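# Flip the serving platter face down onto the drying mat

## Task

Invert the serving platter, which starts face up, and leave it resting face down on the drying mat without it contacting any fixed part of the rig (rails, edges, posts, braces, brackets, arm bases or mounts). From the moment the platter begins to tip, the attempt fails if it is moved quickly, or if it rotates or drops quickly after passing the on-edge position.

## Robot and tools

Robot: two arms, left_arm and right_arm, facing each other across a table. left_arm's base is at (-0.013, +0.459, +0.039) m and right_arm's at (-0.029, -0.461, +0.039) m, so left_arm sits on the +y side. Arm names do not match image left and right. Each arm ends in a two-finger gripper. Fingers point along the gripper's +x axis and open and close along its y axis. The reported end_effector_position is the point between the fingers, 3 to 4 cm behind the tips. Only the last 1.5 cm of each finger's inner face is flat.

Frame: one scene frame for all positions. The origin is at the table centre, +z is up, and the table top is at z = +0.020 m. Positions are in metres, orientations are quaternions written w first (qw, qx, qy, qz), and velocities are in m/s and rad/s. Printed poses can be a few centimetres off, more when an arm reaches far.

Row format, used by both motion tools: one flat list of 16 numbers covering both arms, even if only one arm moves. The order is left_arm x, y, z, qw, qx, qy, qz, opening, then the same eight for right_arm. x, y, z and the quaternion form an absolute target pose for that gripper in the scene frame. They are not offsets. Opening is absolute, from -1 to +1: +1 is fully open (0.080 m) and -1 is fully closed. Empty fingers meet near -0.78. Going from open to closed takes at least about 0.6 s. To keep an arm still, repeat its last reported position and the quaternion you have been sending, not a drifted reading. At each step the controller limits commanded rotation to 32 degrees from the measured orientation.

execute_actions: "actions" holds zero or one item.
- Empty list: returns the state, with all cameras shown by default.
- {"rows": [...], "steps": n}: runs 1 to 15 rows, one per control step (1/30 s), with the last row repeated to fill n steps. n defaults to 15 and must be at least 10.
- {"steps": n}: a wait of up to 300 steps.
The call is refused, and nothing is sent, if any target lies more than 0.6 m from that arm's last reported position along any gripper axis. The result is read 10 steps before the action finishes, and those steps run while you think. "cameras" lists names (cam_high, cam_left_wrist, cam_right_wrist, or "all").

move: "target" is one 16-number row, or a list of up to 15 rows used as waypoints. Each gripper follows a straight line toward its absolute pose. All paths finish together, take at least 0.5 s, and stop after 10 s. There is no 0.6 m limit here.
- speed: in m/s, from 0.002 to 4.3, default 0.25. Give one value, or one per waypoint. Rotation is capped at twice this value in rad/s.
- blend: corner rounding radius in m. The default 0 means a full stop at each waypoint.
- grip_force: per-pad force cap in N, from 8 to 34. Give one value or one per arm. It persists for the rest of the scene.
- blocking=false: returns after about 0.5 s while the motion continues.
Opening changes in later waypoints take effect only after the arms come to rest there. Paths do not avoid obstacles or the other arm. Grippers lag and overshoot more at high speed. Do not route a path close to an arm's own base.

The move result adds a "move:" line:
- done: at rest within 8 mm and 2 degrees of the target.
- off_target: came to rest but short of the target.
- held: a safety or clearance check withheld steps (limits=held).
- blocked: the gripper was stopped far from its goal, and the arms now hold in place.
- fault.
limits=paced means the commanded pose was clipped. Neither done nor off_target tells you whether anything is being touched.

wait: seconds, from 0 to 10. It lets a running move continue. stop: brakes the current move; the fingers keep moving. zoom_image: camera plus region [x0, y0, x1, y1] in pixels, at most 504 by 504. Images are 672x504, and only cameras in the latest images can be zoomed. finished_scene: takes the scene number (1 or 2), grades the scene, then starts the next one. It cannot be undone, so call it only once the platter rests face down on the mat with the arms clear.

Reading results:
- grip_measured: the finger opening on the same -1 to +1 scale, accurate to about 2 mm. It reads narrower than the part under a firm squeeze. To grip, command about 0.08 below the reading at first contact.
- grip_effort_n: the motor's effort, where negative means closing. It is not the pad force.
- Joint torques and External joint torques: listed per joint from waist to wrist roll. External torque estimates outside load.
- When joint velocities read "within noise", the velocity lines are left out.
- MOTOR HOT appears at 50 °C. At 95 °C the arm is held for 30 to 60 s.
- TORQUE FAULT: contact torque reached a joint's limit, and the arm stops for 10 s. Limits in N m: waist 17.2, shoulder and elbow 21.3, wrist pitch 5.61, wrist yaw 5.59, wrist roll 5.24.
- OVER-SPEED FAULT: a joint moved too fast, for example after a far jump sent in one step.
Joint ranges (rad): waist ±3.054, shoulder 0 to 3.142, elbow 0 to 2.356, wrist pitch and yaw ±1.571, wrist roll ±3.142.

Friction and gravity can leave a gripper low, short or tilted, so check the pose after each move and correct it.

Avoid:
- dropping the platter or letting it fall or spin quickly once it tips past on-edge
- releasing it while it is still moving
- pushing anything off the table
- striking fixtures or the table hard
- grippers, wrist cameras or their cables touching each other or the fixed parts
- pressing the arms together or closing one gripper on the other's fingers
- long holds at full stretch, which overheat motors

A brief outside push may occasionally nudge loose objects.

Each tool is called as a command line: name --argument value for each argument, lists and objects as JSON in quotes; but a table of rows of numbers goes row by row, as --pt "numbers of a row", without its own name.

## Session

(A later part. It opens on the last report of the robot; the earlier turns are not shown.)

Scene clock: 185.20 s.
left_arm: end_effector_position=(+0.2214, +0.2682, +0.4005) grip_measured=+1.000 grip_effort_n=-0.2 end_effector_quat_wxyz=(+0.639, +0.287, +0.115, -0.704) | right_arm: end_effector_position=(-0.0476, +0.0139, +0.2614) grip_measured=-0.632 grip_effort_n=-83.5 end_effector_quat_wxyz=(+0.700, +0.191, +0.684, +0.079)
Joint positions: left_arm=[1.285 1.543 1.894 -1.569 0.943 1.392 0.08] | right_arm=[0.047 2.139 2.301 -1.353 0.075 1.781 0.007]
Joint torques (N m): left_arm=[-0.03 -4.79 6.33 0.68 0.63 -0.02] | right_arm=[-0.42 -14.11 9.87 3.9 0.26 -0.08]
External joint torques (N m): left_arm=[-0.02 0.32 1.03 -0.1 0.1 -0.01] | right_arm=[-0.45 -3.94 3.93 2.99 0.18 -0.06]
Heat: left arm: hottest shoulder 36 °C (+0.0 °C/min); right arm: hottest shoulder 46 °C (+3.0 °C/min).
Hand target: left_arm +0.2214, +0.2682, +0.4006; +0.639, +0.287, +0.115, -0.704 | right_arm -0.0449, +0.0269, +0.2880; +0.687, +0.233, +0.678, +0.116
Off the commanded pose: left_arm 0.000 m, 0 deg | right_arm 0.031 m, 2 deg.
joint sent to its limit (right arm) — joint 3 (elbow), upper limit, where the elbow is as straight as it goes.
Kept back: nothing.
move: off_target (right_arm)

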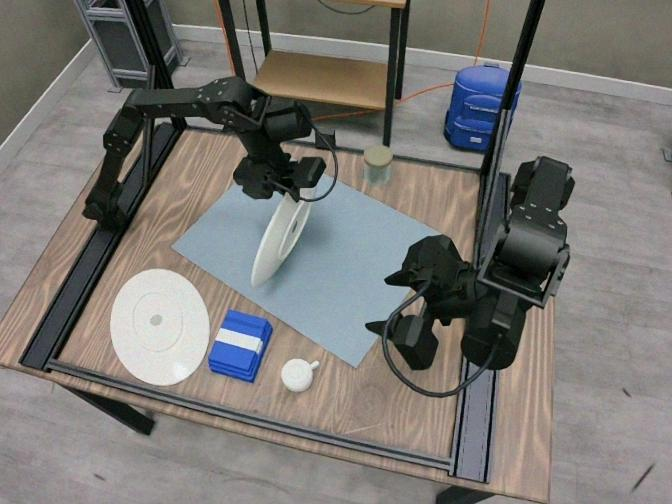

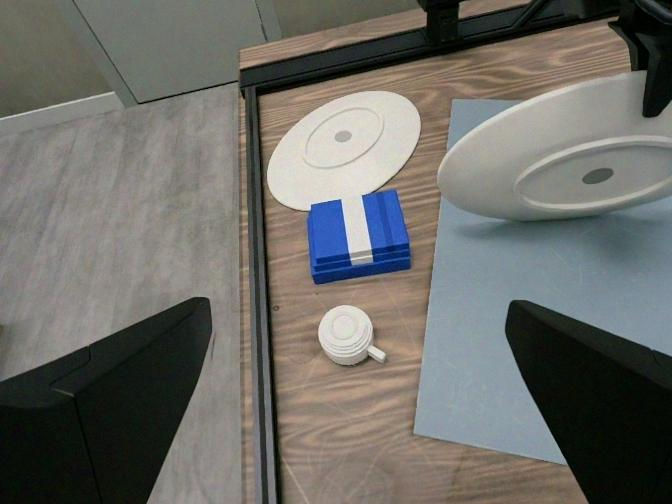

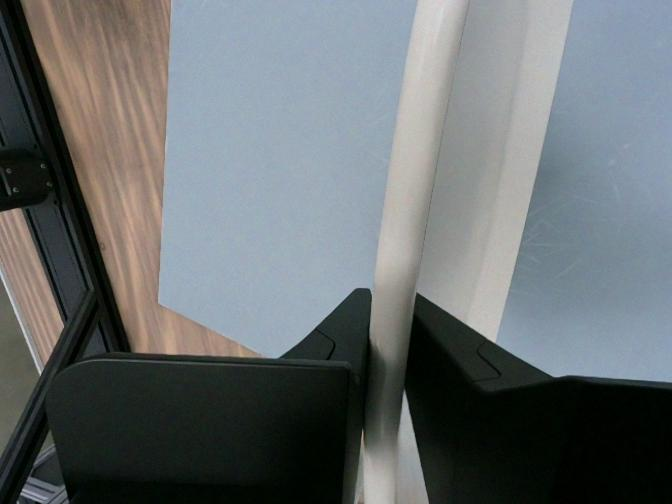

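move --pt "0.2214 0.2682 0.4005 0.639 0.287 0.115 -0.704 1 -0.0476 0.012 0.25 0.7045 0.1831 0.683 0.0616 -0.8" --pt "0.2214 0.2682 0.4005 0.639 0.287 0.115 -0.704 1 -0.0529 -0.0164 0.23 0.6964 0.2419 0.6644 0.1227 -0.8" --speed 0.04 --blend '[0.01,0]' --cameras '["cam_right_wrist","cam_left_wrist","cam_high"]'

Scene clock: 190.40 s.
left_arm: end_effector_position=(+0.2214, +0.2682, +0.4005) grip_measured=+1.000 grip_effort_n=-0.2 end_effector_quat_wxyz=(+0.639, +0.287, +0.115, -0.704) | right_arm: end_effector_position=(-0.0536, -0.0223, +0.2503) grip_measured=-0.616 grip_effort_n=-83.5 end_effector_quat_wxyz=(+0.691, +0.248, +0.666, +0.135) end_effector_velocity=(+0.000, -0.003, -0.002) end_effector_angular_velocity=(-0.005, -0.005, +0.020)
Joint positions: left_arm=[1.285 1.543 1.894 -1.569 0.943 1.392 0.08] | right_arm=[0.084 1.794 1.701 -0.942 0.129 1.801 0.007]
Joint velocities: left_arm=[within noise] | right_arm=[-0.002 -0.012 -0.022 0.007 -0.007 -0.022 0]
Joint torques (N m): left_arm=[-0.02 -4.8 6.34 0.68 0.64 -0.01] | right_arm=[-0.21 -5.88 3.04 2.77 0.28 0.2]
External joint torques (N m): left_arm=[0.01 0.37 1.05 -0.08 0.11 0] | right_arm=[-0.23 2.38 -3.49 1.65 0.17 0.22]
Heat: left arm: hottest shoulder 36 °C (+0.0 °C/min); right arm: hottest shoulder 47 °C (+4.0 °C/min).
Hand target: left_arm +0.2214, +0.2682, +0.4006; +0.639, +0.287, +0.115, -0.704 | right_arm -0.0528, -0.0174, +0.2302; +0.697, +0.242, +0.664, +0.122
Off the commanded pose: left_arm 0.000 m, 0 deg | right_arm 0.021 m, 2 deg.
Kept back: nothing.
move: off_target (right_arm)

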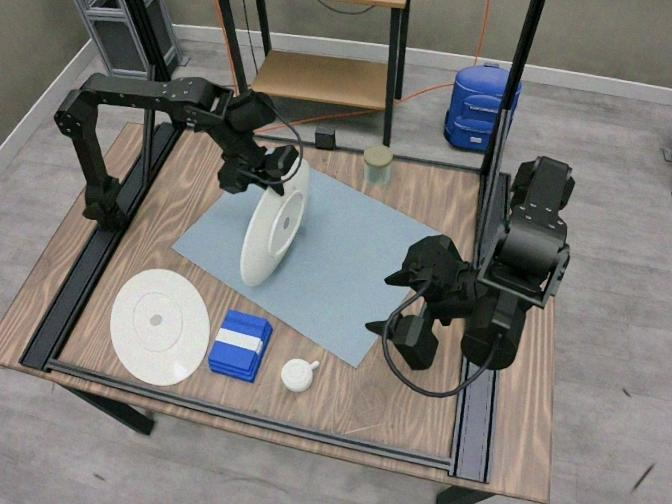

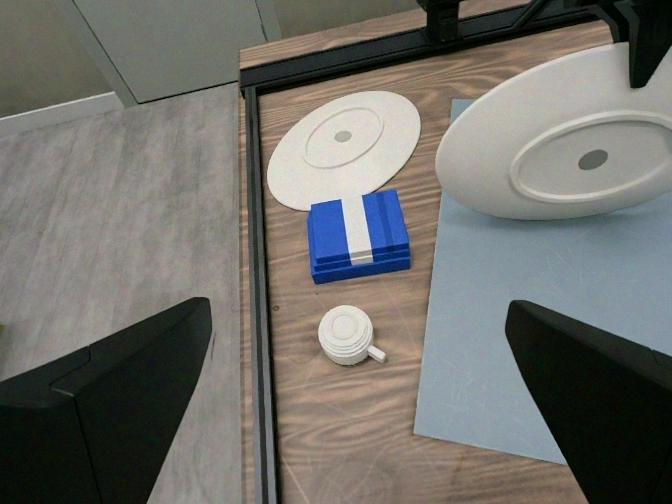

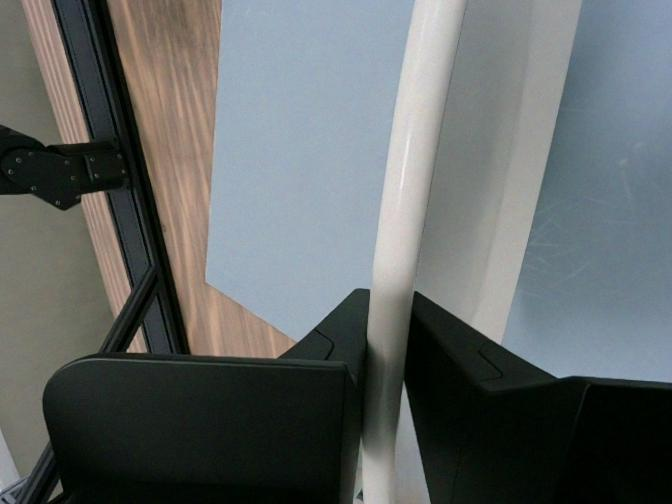

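move --target '[0.2214,0.2682,0.4005,0.639,0.287,0.115,-0.704,1,-0.061,-0.060,0.215,0.6843,0.2983,0.6446,0.1745,-0.8]' --speed 0.04 --cameras '["cam_right_wrist","cam_left_wrist","cam_high"]'

Scene clock: 193.23 s.
left_arm: end_effector_position=(+0.2214, +0.2682, +0.4005) grip_measured=+1.000 grip_effort_n=-0.2 end_effector_quat_wxyz=(+0.639, +0.287, +0.115, -0.704) | right_arm: end_effector_position=(-0.0613, -0.0635, +0.2415) grip_measured=-0.614 grip_effort_n=-83.5 end_effector_quat_wxyz=(+0.675, +0.311, +0.641, +0.194)
Joint positions: left_arm=[1.285 1.543 1.894 -1.569 0.943 1.392 0.08] | right_arm=[0.144 1.516 1.27 -0.618 0.209 1.83 0.007]
Joint torques (N m): left_arm=[-0.04 -4.8 6.35 0.68 0.64 -0.01] | right_arm=[-0.16 -2.33 2.75 2.5 0.17 0.4]
External joint torques (N m): left_arm=[-0.03 0.25 1.08 -0.1 0.1 0] | right_arm=[-0.17 4.03 -4.07 1.18 0.04 0.43]
Heat: left arm: hottest shoulder 36 °C (+0.0 °C/min); right arm: hottest shoulder 46 °C (+3.0 °C/min).
Hand target: left_arm +0.2214, +0.2682, +0.4006; +0.639, +0.287, +0.115, -0.704 | right_arm -0.0608, -0.0615, +0.2155; +0.683, +0.298, +0.644, +0.174
Off the commanded pose: left_arm 0.000 m, 0 deg | right_arm 0.027 m, 3 deg.
Kept back: nothing.
move: off_target (right_arm)

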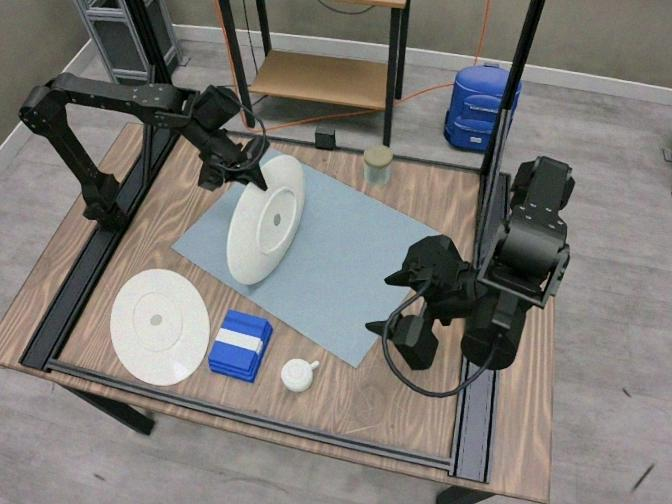

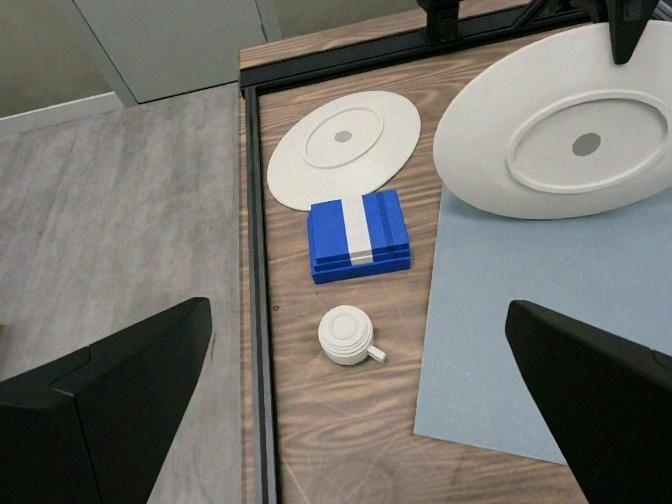

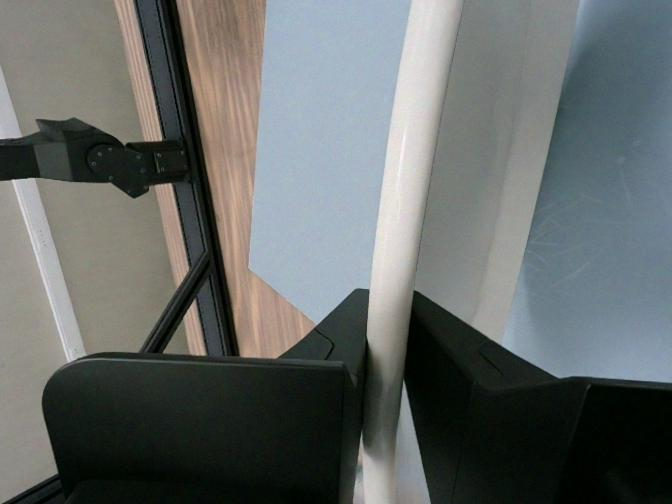

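move --target '[0.2214,0.2682,0.4005,0.639,0.287,0.115,-0.704,1,-0.061,-0.062,0.193,0.6843,0.2983,0.6446,0.1745,-0.8]' --speed 0.05 --cameras '["cam_right_wrist","cam_left_wrist","cam_high"]'

Scene clock: 194.87 s.
left_arm: end_effector_position=(+0.2214, +0.2682, +0.4005) grip_measured=+1.000 grip_effort_n=-0.2 end_effector_quat_wxyz=(+0.639, +0.287, +0.115, -0.704) | right_arm: end_effector_position=(-0.0614, -0.0674, +0.2427) grip_measured=-0.581 grip_effort_n=-83.5 end_effector_quat_wxyz=(+0.665, +0.329, +0.636, +0.212)
Joint positions: left_arm=[1.285 1.543 1.894 -1.569 0.943 1.392 0.08] | right_arm=[0.148 1.469 1.2 -0.54 0.215 1.828 0.009]
Joint torques (N m): left_arm=[-0.02 -4.77 6.33 0.65 0.62 -0.01] | right_arm=[-0.23 -4.74 5.29 2.04 0.11 0.04]
External joint torques (N m): left_arm=[-0.02 0.29 1.06 -0.13 0.09 0] | right_arm=[-0.28 1.36 -1.57 0.67 -0.01 0.08]
Heat: left arm: hottest shoulder 36 °C (+0.0 °C/min); right arm: hottest shoulder 45 °C (+2.0 °C/min).
Hand target: left_arm +0.2214, +0.2682, +0.4005; +0.639, +0.287, +0.115, -0.704 | right_arm -0.0616, -0.0641, +0.2356; +0.667, +0.327, +0.637, +0.207
Off the commanded pose: left_arm 0.000 m, 0 deg | right_arm 0.050 m, 6 deg.
Kept back: nothing.
move: blocked (right_arm; both arms now hold where they are)

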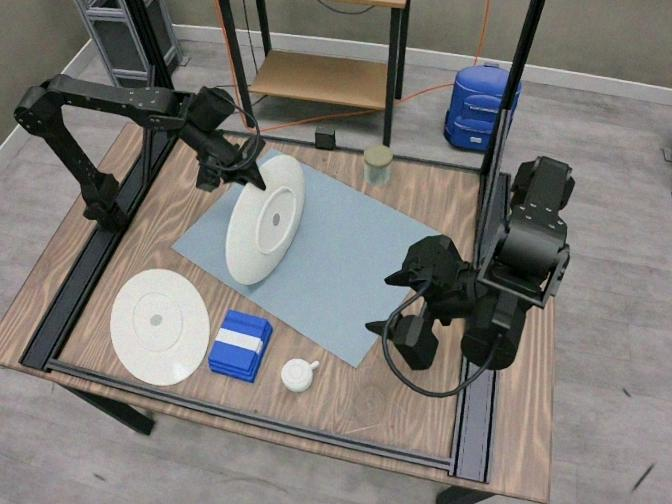

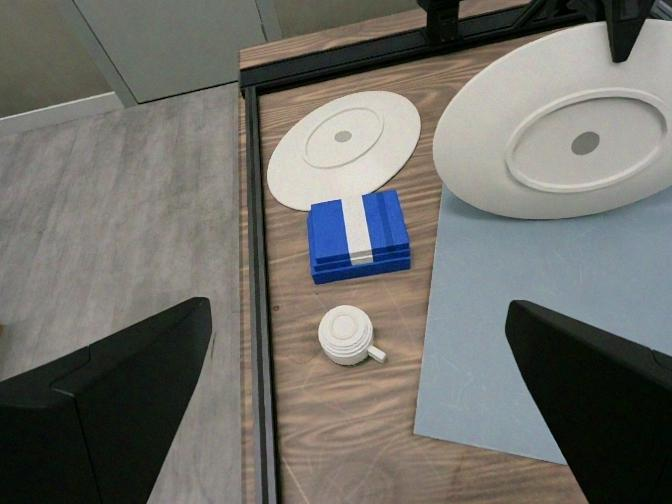

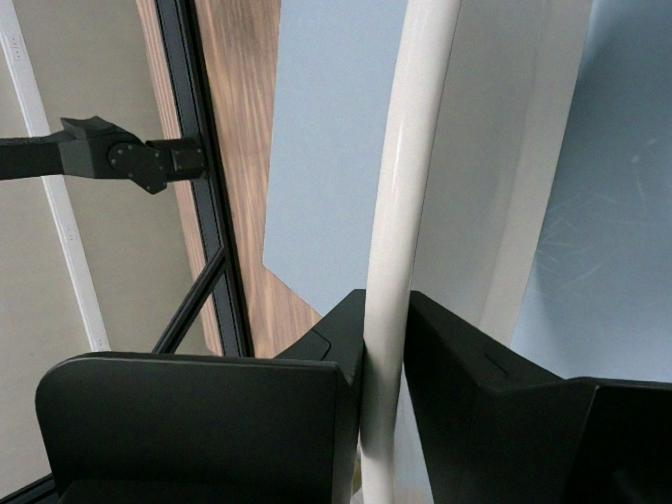

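move --pt "0.2214 0.2682 0.4005 0.639 0.287 0.115 -0.704 1 -0.06 -0.055 0.248 0.6843 0.2983 0.6446 0.1745 -0.8" --pt "0.2214 0.2682 0.4005 0.639 0.287 0.115 -0.704 1 -0.044 0.035 0.248 0.6843 0.2983 0.6446 0.1745 -0.8" --speed 0.06 --blend '[0.005,0]' --cameras '["cam_right_wrist","cam_left_wrist","cam_high"]'

Scene clock: 199.63 s.
left_arm: end_effector_position=(+0.2214, +0.2682, +0.4005) grip_measured=+1.000 grip_effort_n=-0.2 end_effector_quat_wxyz=(+0.639, +0.287, +0.115, -0.704) | right_arm: end_effector_position=(-0.0489, +0.0209, +0.2491) grip_measured=-0.382 grip_effort_n=-83.5 end_effector_quat_wxyz=(+0.684, +0.284, +0.650, +0.168)
Joint positions: left_arm=[1.285 1.543 1.894 -1.569 0.943 1.392 0.08] | right_arm=[0.072 1.887 1.765 -0.811 0.151 1.782 0.018]
Joint torques (N m): left_arm=[-0.03 -4.8 6.36 0.68 0.63 -0.02] | right_arm=[-0.79 -7.27 7.92 3.52 0.4 -0.08]
External joint torques (N m): left_arm=[-0.01 0.33 1.06 -0.1 0.1 -0.01] | right_arm=[-0.79 1.75 1.31 2.3 0.29 -0.05]
Motor temperatures (°C): left_arm=[29 36 31 27 26 31] | right_arm=[28 43 39 42 31 27]
Heat: left arm: hottest shoulder 36 °C (+0.0 °C/min); right arm: hottest shoulder 43 °C (+1.0 °C/min).
Hand target: left_arm +0.2214, +0.2682, +0.4006; +0.639, +0.287, +0.115, -0.704 | right_arm -0.0438, +0.0342, +0.2480; +0.683, +0.298, +0.644, +0.174
Off the commanded pose: left_arm 0.000 m, 0 deg | right_arm 0.015 m, 2 deg.
Kept back: nothing.
move: off_target (right_arm)

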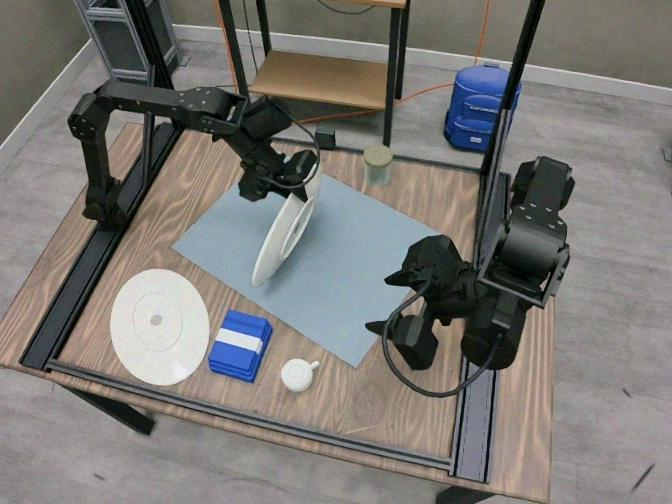

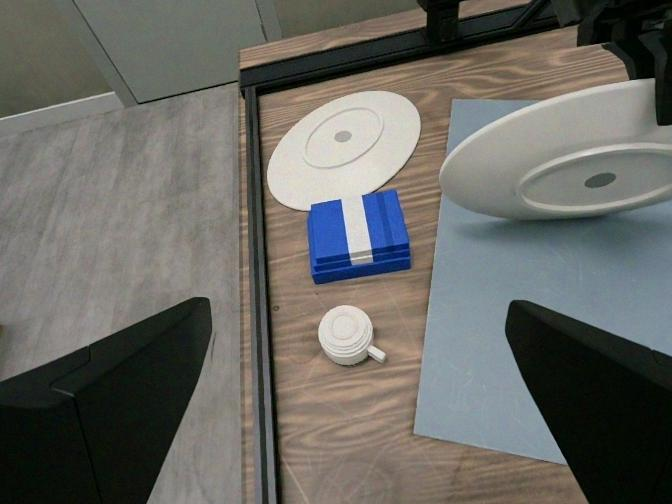

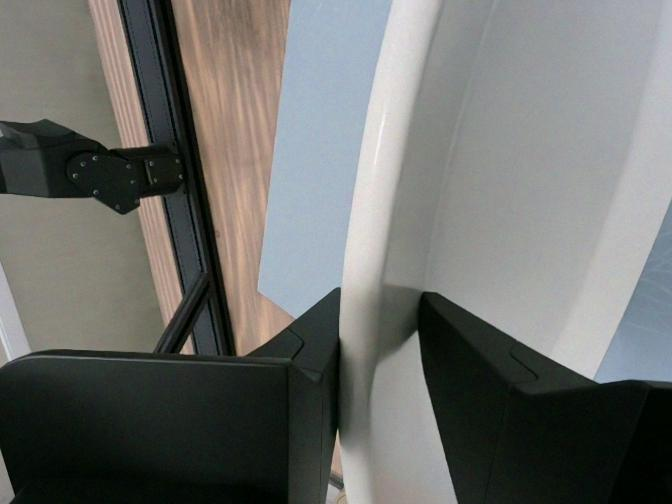

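move --target '[0.2214,0.2682,0.4005,0.639,0.287,0.115,-0.704,1,-0.047,0.027,0.268,0.7045,0.1831,0.683,0.0616,-0.8]' --speed 0.08 --cameras '["cam_right_wrist","cam_left_wrist","cam_high"]'

Scene clock: 202.60 s.
left_arm: end_effector_position=(+0.2214, +0.2682, +0.4005) grip_measured=+1.000 grip_effort_n=-0.2 end_effector_quat_wxyz=(+0.639, +0.287, +0.115, -0.704) | right_arm: end_effector_position=(-0.0488, +0.0198, +0.2580) grip_measured=-0.588 grip_effort_n=-83.5 end_effector_quat_wxyz=(+0.700, +0.195, +0.683, +0.079)
Joint positions: left_arm=[1.285 1.543 1.894 -1.569 0.943 1.392 0.08] | right_arm=[0.05 2.162 2.323 -1.348 0.08 1.789 0.009]
Joint torques (N m): left_arm=[-0.02 -4.78 6.33 0.68 0.64 -0.01] | right_arm=[-0.48 -12.4 7.77 1.74 0.12 -0.09]
External joint torques (N m): left_arm=[-0.02 0.21 1.07 -0.11 0.11 0] | right_arm=[-0.51 -2.03 1.8 0.83 0.04 -0.07]
Heat: left arm: hottest shoulder 36 °C (+0.0 °C/min); right arm: hottest shoulder 43 °C (+2.0 °C/min).
Hand target: left_arm +0.2214, +0.2682, +0.4006; +0.639, +0.287, +0.115, -0.704 | right_arm -0.0469, +0.0260, +0.2676; +0.695, +0.211, +0.681, +0.092
Off the commanded pose: left_arm 0.000 m, 0 deg | right_arm 0.012 m, 2 deg.
joint sent to its limit (right arm) — joint 3 (elbow), upper limit, where the elbow is as straight as it goes.
Kept back: nothing.
move: off_target (right_arm)

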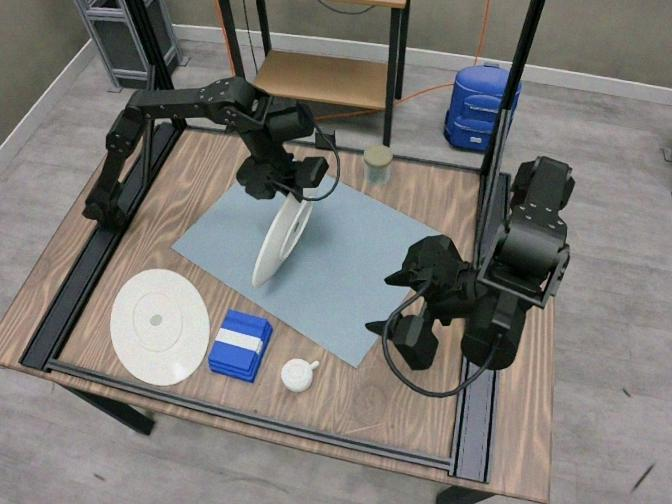

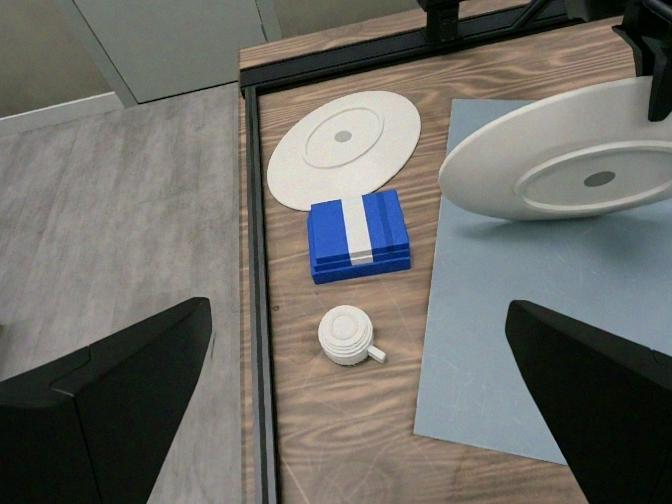

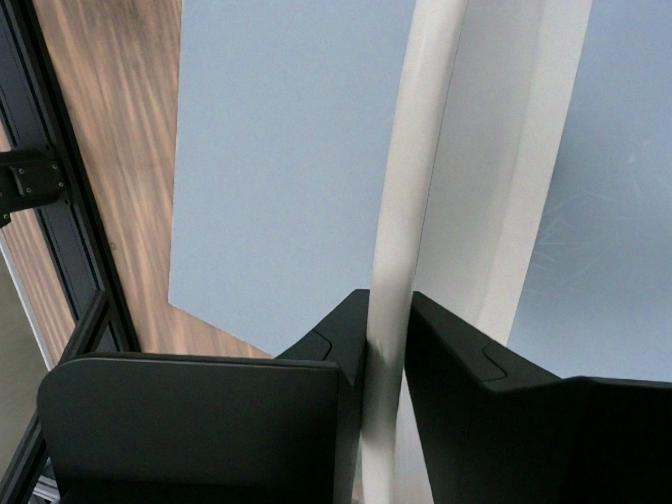

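move --pt "0.2214 0.2682 0.4005 0.639 0.287 0.115 -0.704 1 -0.048 0.025 0.28 0.6964 0.2419 0.6644 0.1227 -0.8" --pt "0.2214 0.2682 0.4005 0.639 0.287 0.115 -0.704 1 -0.042 0.06 0.28 0.6929 0.2592 0.6579 0.1409 -0.8" --speed 0.06 --blend '[0.005,0]' --cameras '["cam_right_wrist","cam_left_wrist","cam_high"]'

Scene clock: 205.23 s.
left_arm: end_effector_position=(+0.2214, +0.2682, +0.4005) grip_measured=+1.000 grip_effort_n=-0.2 end_effector_quat_wxyz=(+0.639, +0.287, +0.115, -0.704) | right_arm: end_effector_position=(-0.0485, +0.0409, +0.2559) grip_measured=-0.481 grip_effort_n=-83.5 end_effector_quat_wxyz=(+0.700, +0.218, +0.671, +0.111)
Joint positions: left_arm=[1.285 1.543 1.894 -1.569 0.943 1.392 0.08] | right_arm=[0.055 2.173 2.299 -1.236 0.106 1.773 0.013]
Joint torques (N m): left_arm=[-0.04 -4.79 6.34 0.68 0.64 -0.01] | right_arm=[-0.78 -13.09 10.38 4.57 0.79 -0.1]
External joint torques (N m): left_arm=[-0.05 0.21 1.08 -0.11 0.12 -0.01] | right_arm=[-0.8 -2.6 4.31 3.57 0.69 -0.07]
Heat: left arm: hottest shoulder 36 °C (+0.0 °C/min); right arm: hottest shoulder 44 °C (+3.0 °C/min).
Hand target: left_arm +0.2214, +0.2682, +0.4006; +0.639, +0.287, +0.115, -0.704 | right_arm -0.0419, +0.0570, +0.2804; +0.691, +0.263, +0.657, +0.144
Off the commanded pose: left_arm 0.000 m, 0 deg | right_arm 0.031 m, 6 deg.
joint sent to its limit (right arm) — joint 3 (elbow), upper limit, where the elbow is as straight as it goes.
Kept back: nothing.
move: off_target (right_arm)

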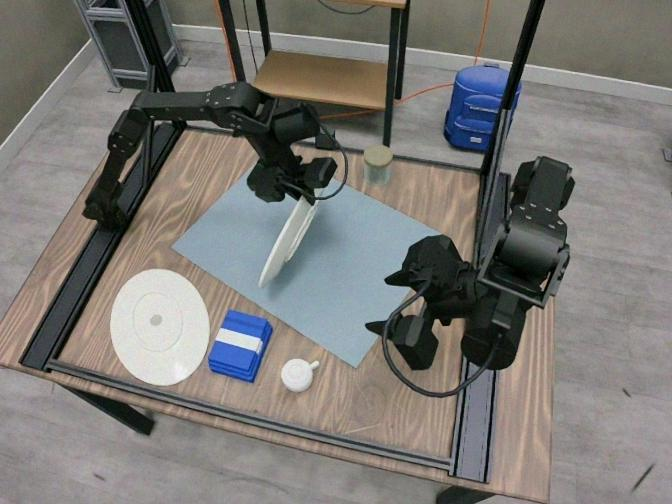

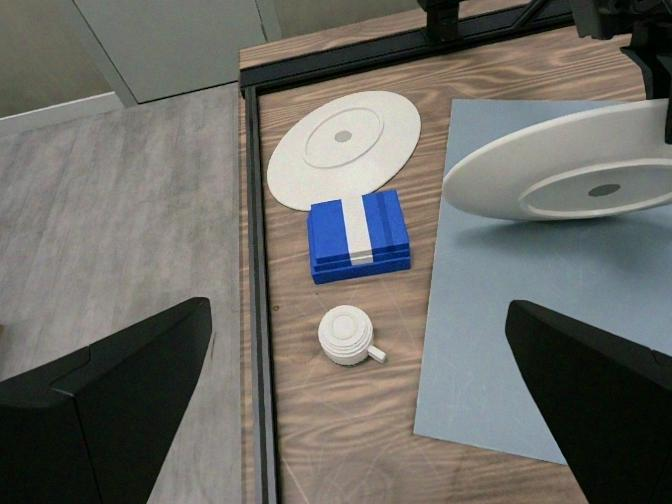

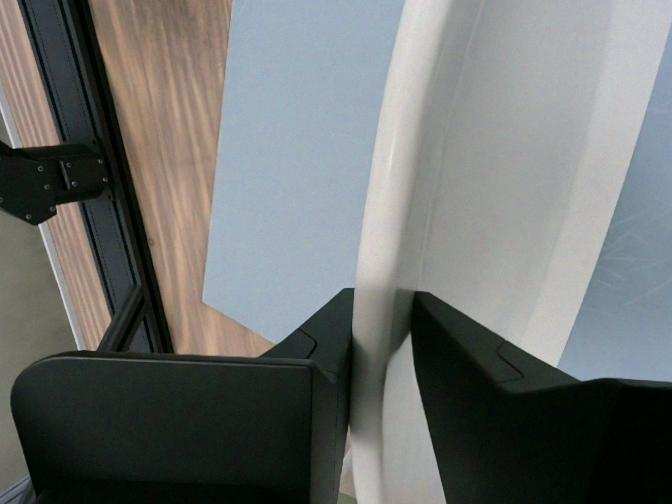

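move --pt "0.2214 0.2682 0.4005 0.639 0.287 0.115 -0.704 1 -0.048 0.012 0.268 0.7045 0.1831 0.683 0.0616 -0.8" --speed 0.06 --cameras '["cam_right_wrist","cam_left_wrist","cam_high"]'

Scene clock: 209.70 s.
left_arm: end_effector_position=(+0.2214, +0.2682, +0.4005) grip_measured=+1.000 grip_effort_n=-0.2 end_effector_quat_wxyz=(+0.639, +0.287, +0.115, -0.704) | right_arm: end_effector_position=(-0.0492, +0.0122, +0.2589) grip_measured=-0.620 grip_effort_n=-83.5 end_effector_quat_wxyz=(+0.704, +0.184, +0.682, +0.069)
Joint positions: left_arm=[1.285 1.543 1.894 -1.569 0.943 1.392 0.08] | right_arm=[0.054 2.163 2.338 -1.394 0.084 1.791 0.007]
Joint torques (N m): left_arm=[-0.02 -4.79 6.33 0.68 0.64 -0.02] | right_arm=[-0.28 -13.86 6.11 0.45 0.03 0.06]
External joint torques (N m): left_arm=[-0.03 0.33 1.02 -0.1 0.11 -0.01] | right_arm=[-0.28 -3.56 0.21 -0.41 -0.06 0.08]
Motor temperatures (°C): left_arm=[29 36 31 27 26 31] | right_arm=[28 47 41 48 31 27]
Heat: left arm: hottest shoulder 36 °C (+0.0 °C/min); right arm: hottest wrist pitch 48 °C (+11.1 °C/min). Heating fast: the right arm's wrist pitch motor: a push or a pull is the cause, and it goes on while you think. Ease it with your next call, before anything else.
Hand target: left_arm +0.2214, +0.2682, +0.4006; +0.639, +0.287, +0.115, -0.704 | right_arm -0.0480, +0.0114, +0.2674; +0.701, +0.194, +0.682, +0.073
Off the commanded pose: left_arm 0.000 m, 0 deg | right_arm 0.009 m, 1 deg.
joint sent to its limit (right arm) — joint 3 (elbow), upper limit, where the elbow is as straight as it goes.
Kept back: nothing.
move: off_target (right_arm)

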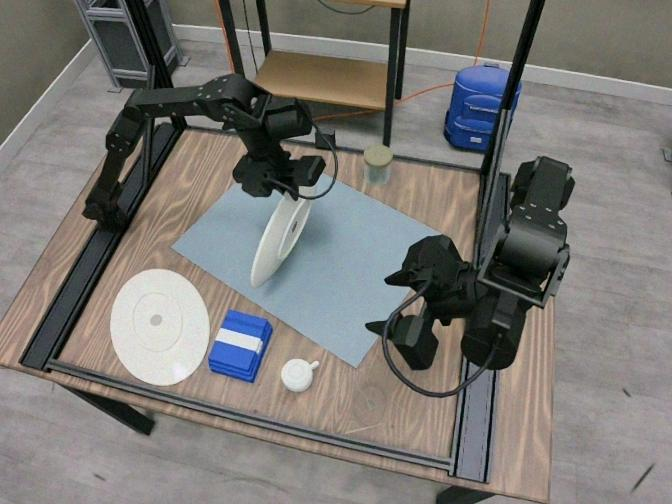

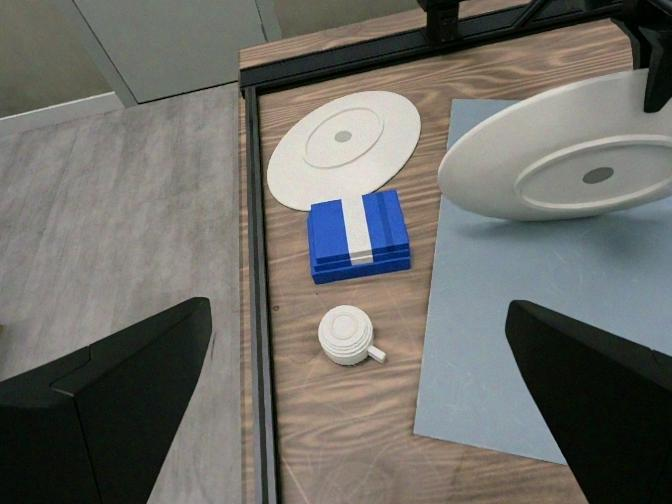

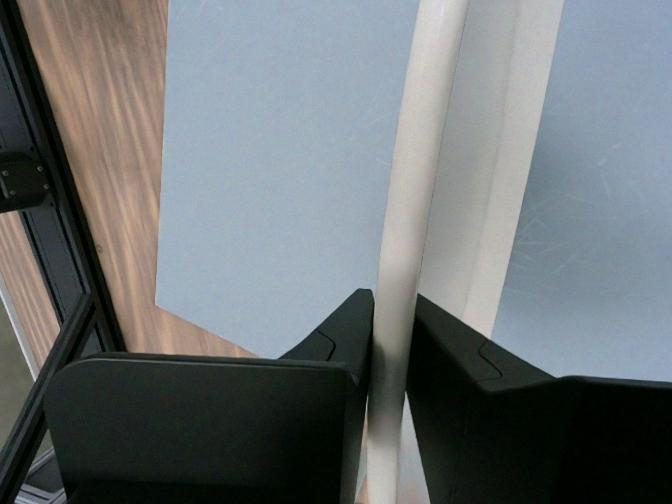

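move --pt "0.2214 0.2682 0.4005 0.639 0.287 0.115 -0.704 1 -0.0526 -0.008 0.254 0.701 0.2127 0.6743 0.0923 -0.8" --pt "0.2214 0.2682 0.4005 0.639 0.287 0.115 -0.704 1 -0.0596 -0.0478 0.242 0.6904 0.2706 0.6533 0.153 -0.8" --speed 0.05 --blend '[0.01,0]' --cameras '["cam_right_wrist","cam_left_wrist","cam_high"]'

Scene clock: 213.03 s.
left_arm: end_effector_position=(+0.2214, +0.2682, +0.4005) grip_measured=+1.000 grip_effort_n=-0.2 end_effector_quat_wxyz=(+0.639, +0.287, +0.115, -0.704) | right_arm: end_effector_position=(-0.0591, -0.0466, +0.2525) grip_measured=-0.621 grip_effort_n=-83.5 end_effector_quat_wxyz=(+0.687, +0.276, +0.653, +0.161)
Joint positions: left_arm=[1.285 1.543 1.894 -1.569 0.943 1.392 0.08] | right_arm=[0.119 1.645 1.499 -0.815 0.174 1.822 0.007]
Joint torques (N m): left_arm=[-0.03 -4.8 6.34 0.68 0.64 -0.01] | right_arm=[0.16 -7.85 3.5 1.4 0.28 0.16]
External joint torques (N m): left_arm=[-0.03 0.26 1.07 -0.1 0.11 0] | right_arm=[0.19 -0.63 -3.16 0.19 0.14 0.19]
Heat: left arm: hottest shoulder 36 °C (+0.0 °C/min); right arm: hottest shoulder 47 °C (+6.1 °C/min).
Hand target: left_arm +0.2214, +0.2682, +0.4006; +0.639, +0.287, +0.115, -0.704 | right_arm -0.0595, -0.0479, +0.2421; +0.690, +0.271, +0.653, +0.153
Off the commanded pose: left_arm 0.000 m, 0 deg | right_arm 0.011 m, 1 deg.
Kept back: nothing.
move: off_target (right_arm)

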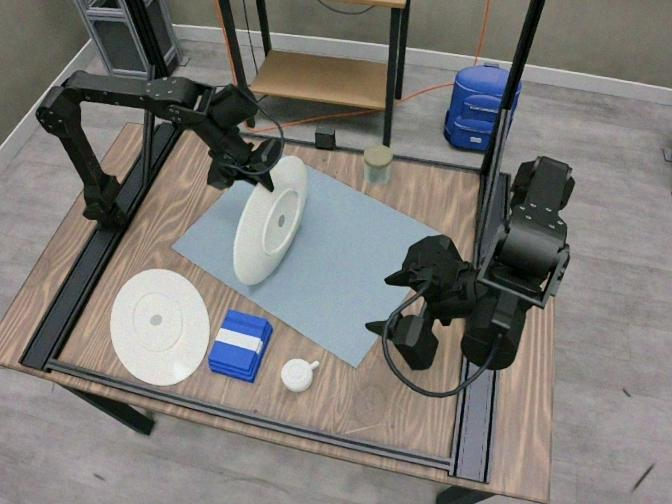

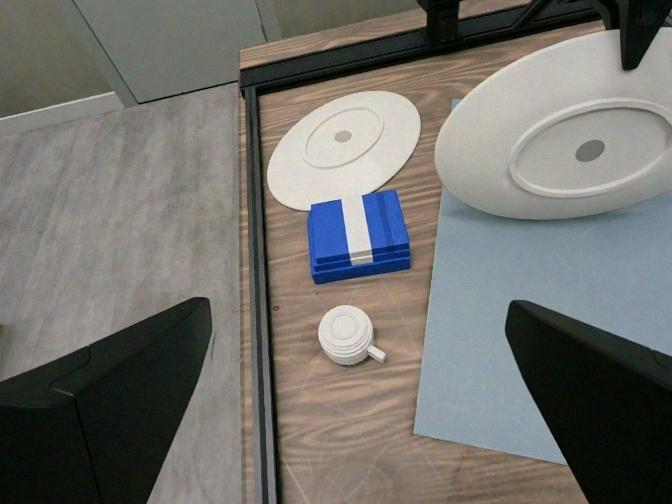

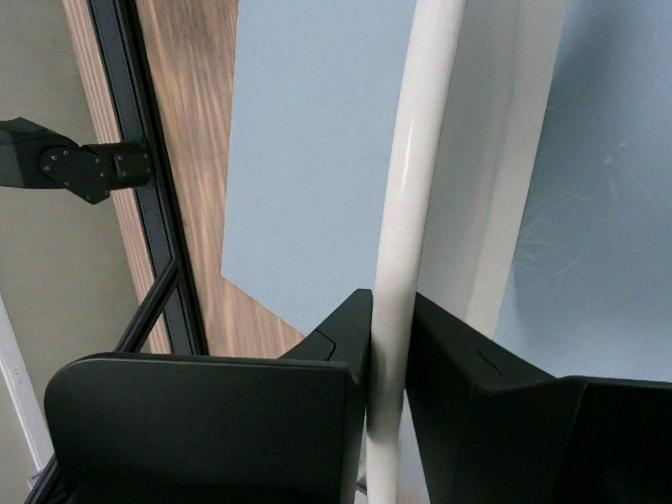

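move --pt "0.2214 0.2682 0.4005 0.639 0.287 0.115 -0.704 1 -0.0659 -0.086 0.226 0.6744 0.3265 0.6272 0.2126 -0.8" --pt "0.2214 0.2682 0.4005 0.639 0.287 0.115 -0.704 1 -0.072 -0.121 0.199 0.6533 0.3799 0.5963 0.2706 -0.8" --speed 0.05 --blend '[0.01,0]' --cameras '["cam_right_wrist","cam_left_wrist","cam_high"]'

Scene clock: 217.73 s.
left_arm: end_effector_position=(+0.2214, +0.2682, +0.4005) grip_measured=+1.000 grip_effort_n=-0.2 end_effector_quat_wxyz=(+0.639, +0.287, +0.115, -0.704) | right_arm: end_effector_position=(-0.0730, -0.1213, +0.2202) grip_measured=-0.618 grip_effort_n=-83.5 end_effector_quat_wxyz=(+0.643, +0.393, +0.591, +0.286)
Joint positions: left_arm=[1.285 1.543 1.894 -1.569 0.943 1.392 0.08] | right_arm=[0.277 1.184 0.756 -0.186 0.381 1.838 0.007]
Joint torques (N m): left_arm=[-0.03 -4.79 6.34 0.68 0.64 -0.01] | right_arm=[-0.63 -0.52 3.18 2.09 0.01 0.35]
External joint torques (N m): left_arm=[-0.04 0.22 1.08 -0.11 0.11 0] | right_arm=[-0.62 3.41 -3.68 0.59 -0.16 0.4]
Heat: left arm: hottest shoulder 36 °C (+0.0 °C/min); right arm: hottest shoulder 45 °C (+4.0 °C/min).
Hand target: left_arm +0.2214, +0.2682, +0.4006; +0.639, +0.287, +0.115, -0.704 | right_arm -0.0719, -0.1221, +0.1995; +0.653, +0.380, +0.596, +0.270
Off the commanded pose: left_arm 0.000 m, 0 deg | right_arm 0.021 m, 3 deg.
Kept back: nothing.
move: off_target (right_arm)

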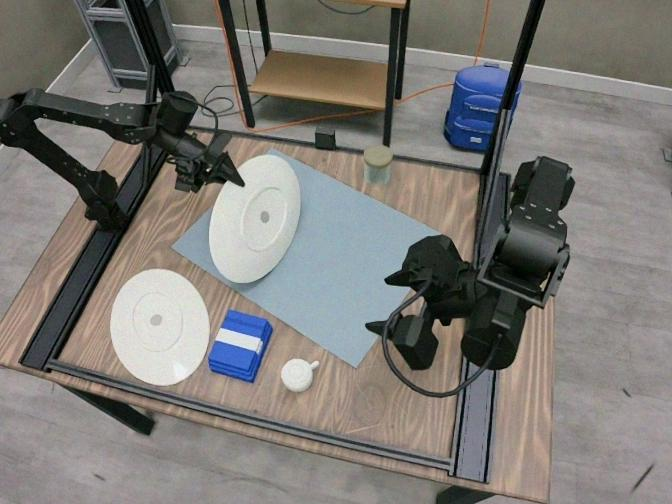

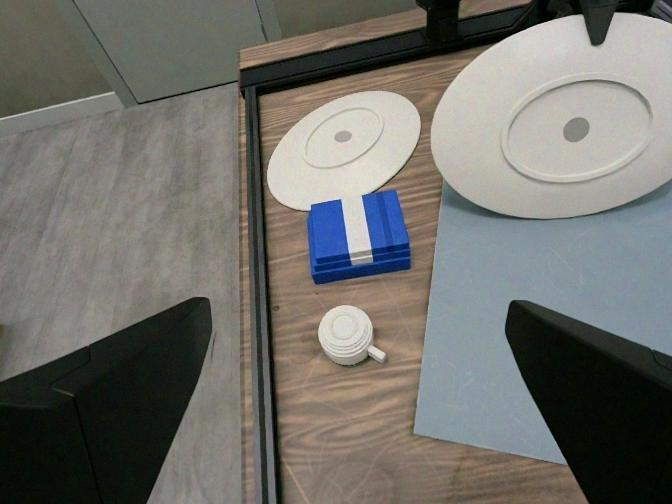

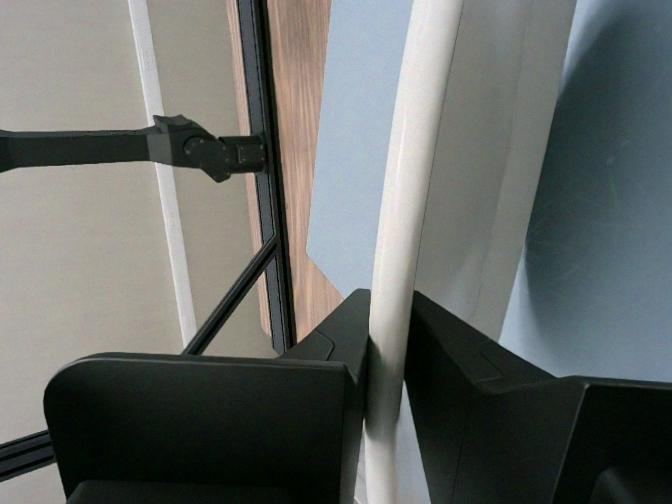

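move --pt "0.2214 0.2682 0.4005 0.639 0.287 0.115 -0.704 1 -0.0772 -0.15 0.16 0.6273 0.4305 0.561 0.3264 -0.8" --speed 0.05 --cameras '["cam_right_wrist","cam_left_wrist","cam_high"]'

Scene clock: 220.53 s.
left_arm: end_effector_position=(+0.2214, +0.2682, +0.4005) grip_measured=+1.000 grip_effort_n=-0.2 end_effector_quat_wxyz=(+0.639, +0.287, +0.115, -0.704) | right_arm: end_effector_position=(-0.0816, -0.1481, +0.1944) grip_measured=-0.567 grip_effort_n=-83.5 end_effector_quat_wxyz=(+0.601, +0.461, +0.552, +0.348)
Joint positions: left_arm=[1.285 1.543 1.894 -1.569 0.943 1.392 0.08] | right_arm=[0.393 1.082 0.421 0.253 0.53 1.822 0.009]
Joint torques (N m): left_arm=[-0.03 -4.8 6.35 0.68 0.64 -0.01] | right_arm=[-1.72 2.82 1.87 0.81 -0.53 0.35]
External joint torques (N m): left_arm=[-0.05 0.26 1.07 -0.11 0.11 0] | right_arm=[-1.73 5.75 -4.7 -0.75 -0.68 0.4]
Heat: left arm: hottest shoulder 36 °C (+0.0 °C/min); right arm: hottest wrist pitch 45 °C (+5.0 °C/min).
Hand target: left_arm +0.2214, +0.2682, +0.4006; +0.639, +0.287, +0.115, -0.704 | right_arm -0.0767, -0.1531, +0.1615; +0.627, +0.431, +0.561, +0.325
Off the commanded pose: left_arm 0.000 m, 0 deg | right_arm 0.035 m, 5 deg.
Kept back: nothing.
move: off_target (right_arm)

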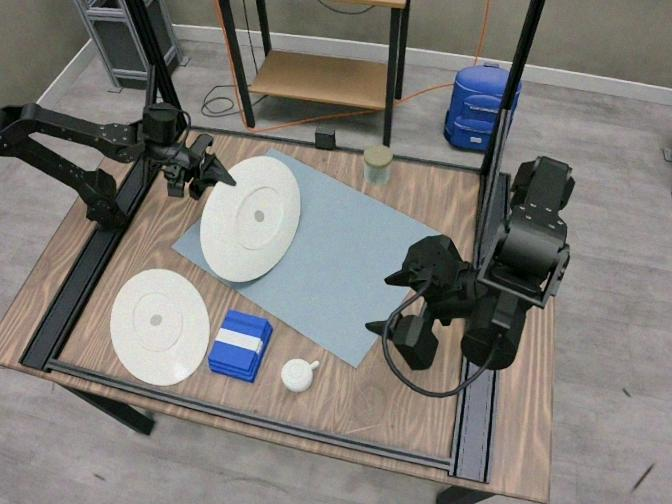

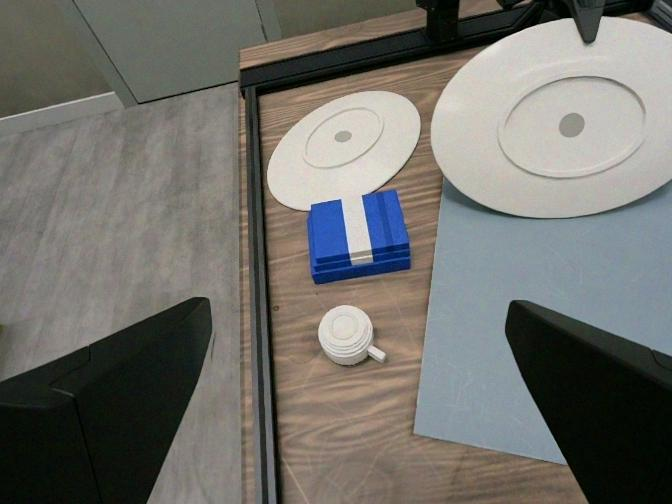

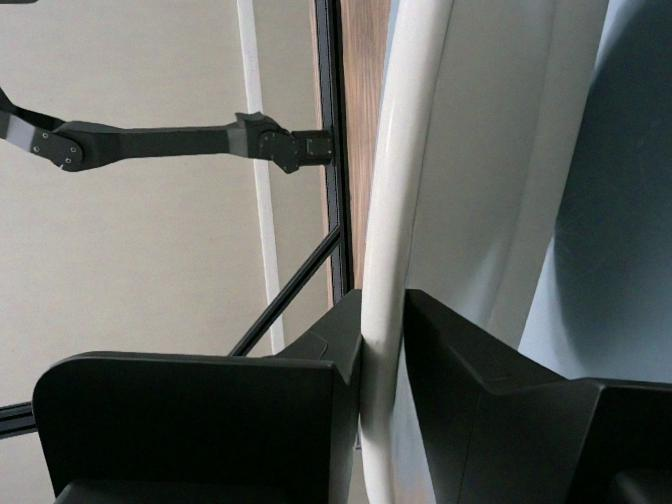

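move --pt "0.2214 0.2682 0.4005 0.639 0.287 0.115 -0.704 1 -0.083 -0.170 0.16 0.6356 0.4157 0.572 0.31 -0.8" --speed 0.05 --cameras '["cam_right_wrist","cam_left_wrist","cam_high"]'

Scene clock: 222.47 s.
left_arm: end_effector_position=(+0.2214, +0.2682, +0.4005) grip_measured=+1.000 grip_effort_n=-0.2 end_effector_quat_wxyz=(+0.639, +0.287, +0.115, -0.704) | right_arm: end_effector_position=(-0.0900, -0.1656, +0.1818) grip_measured=-0.630 grip_effort_n=-83.5 end_effector_quat_wxyz=(+0.612, +0.434, +0.573, +0.329)
Joint positions: left_arm=[1.285 1.543 1.894 -1.569 0.943 1.392 0.08] | right_arm=[0.448 1.031 0.418 0.106 0.542 1.887 0.007]
Joint torques (N m): left_arm=[-0.03 -4.81 6.34 0.68 0.64 -0.01] | right_arm=[-0.95 -0.08 3.08 0.06 0.22 0.31]
External joint torques (N m): left_arm=[-0.04 0.1 1.12 -0.12 0.12 -0.01] | right_arm=[-0.95 2.54 -3.5 -1.44 0.04 0.35]
Heat: left arm: hottest shoulder 36 °C (+0.0 °C/min); right arm: hottest wrist pitch 44 °C (+4.0 °C/min).
Hand target: left_arm +0.2214, +0.2682, +0.4006; +0.639, +0.287, +0.115, -0.704 | right_arm -0.0829, -0.1709, +0.1608; +0.635, +0.416, +0.572, +0.310
Off the commanded pose: left_arm 0.000 m, 0 deg | right_arm 0.023 m, 4 deg.
Kept back: nothing.
move: off_target (right_arm)

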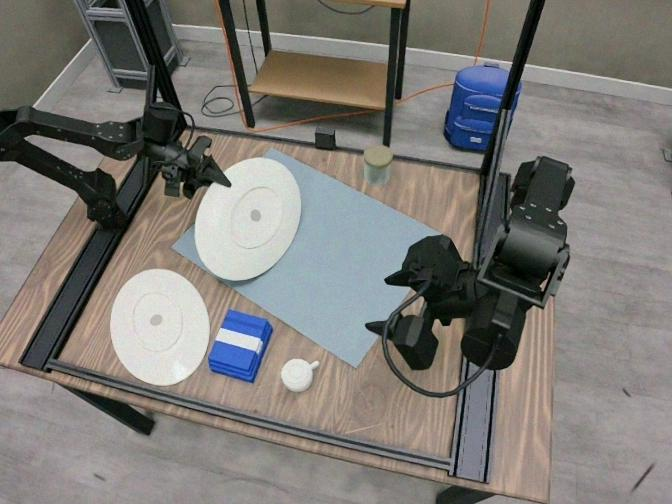

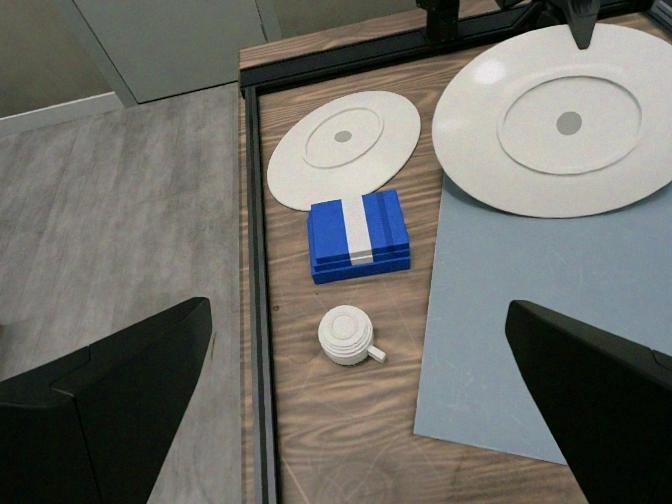

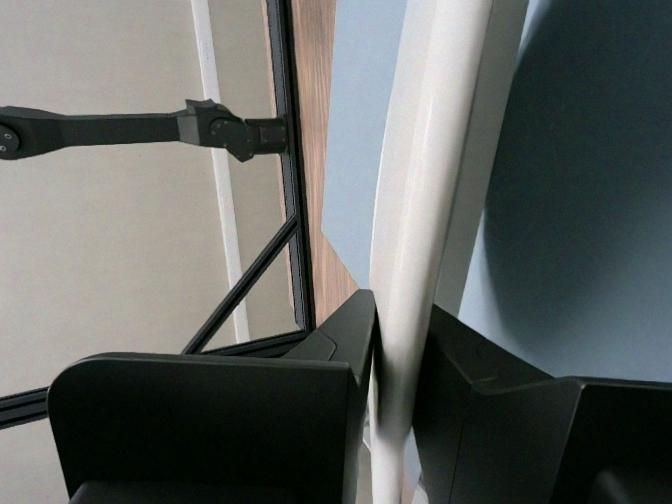

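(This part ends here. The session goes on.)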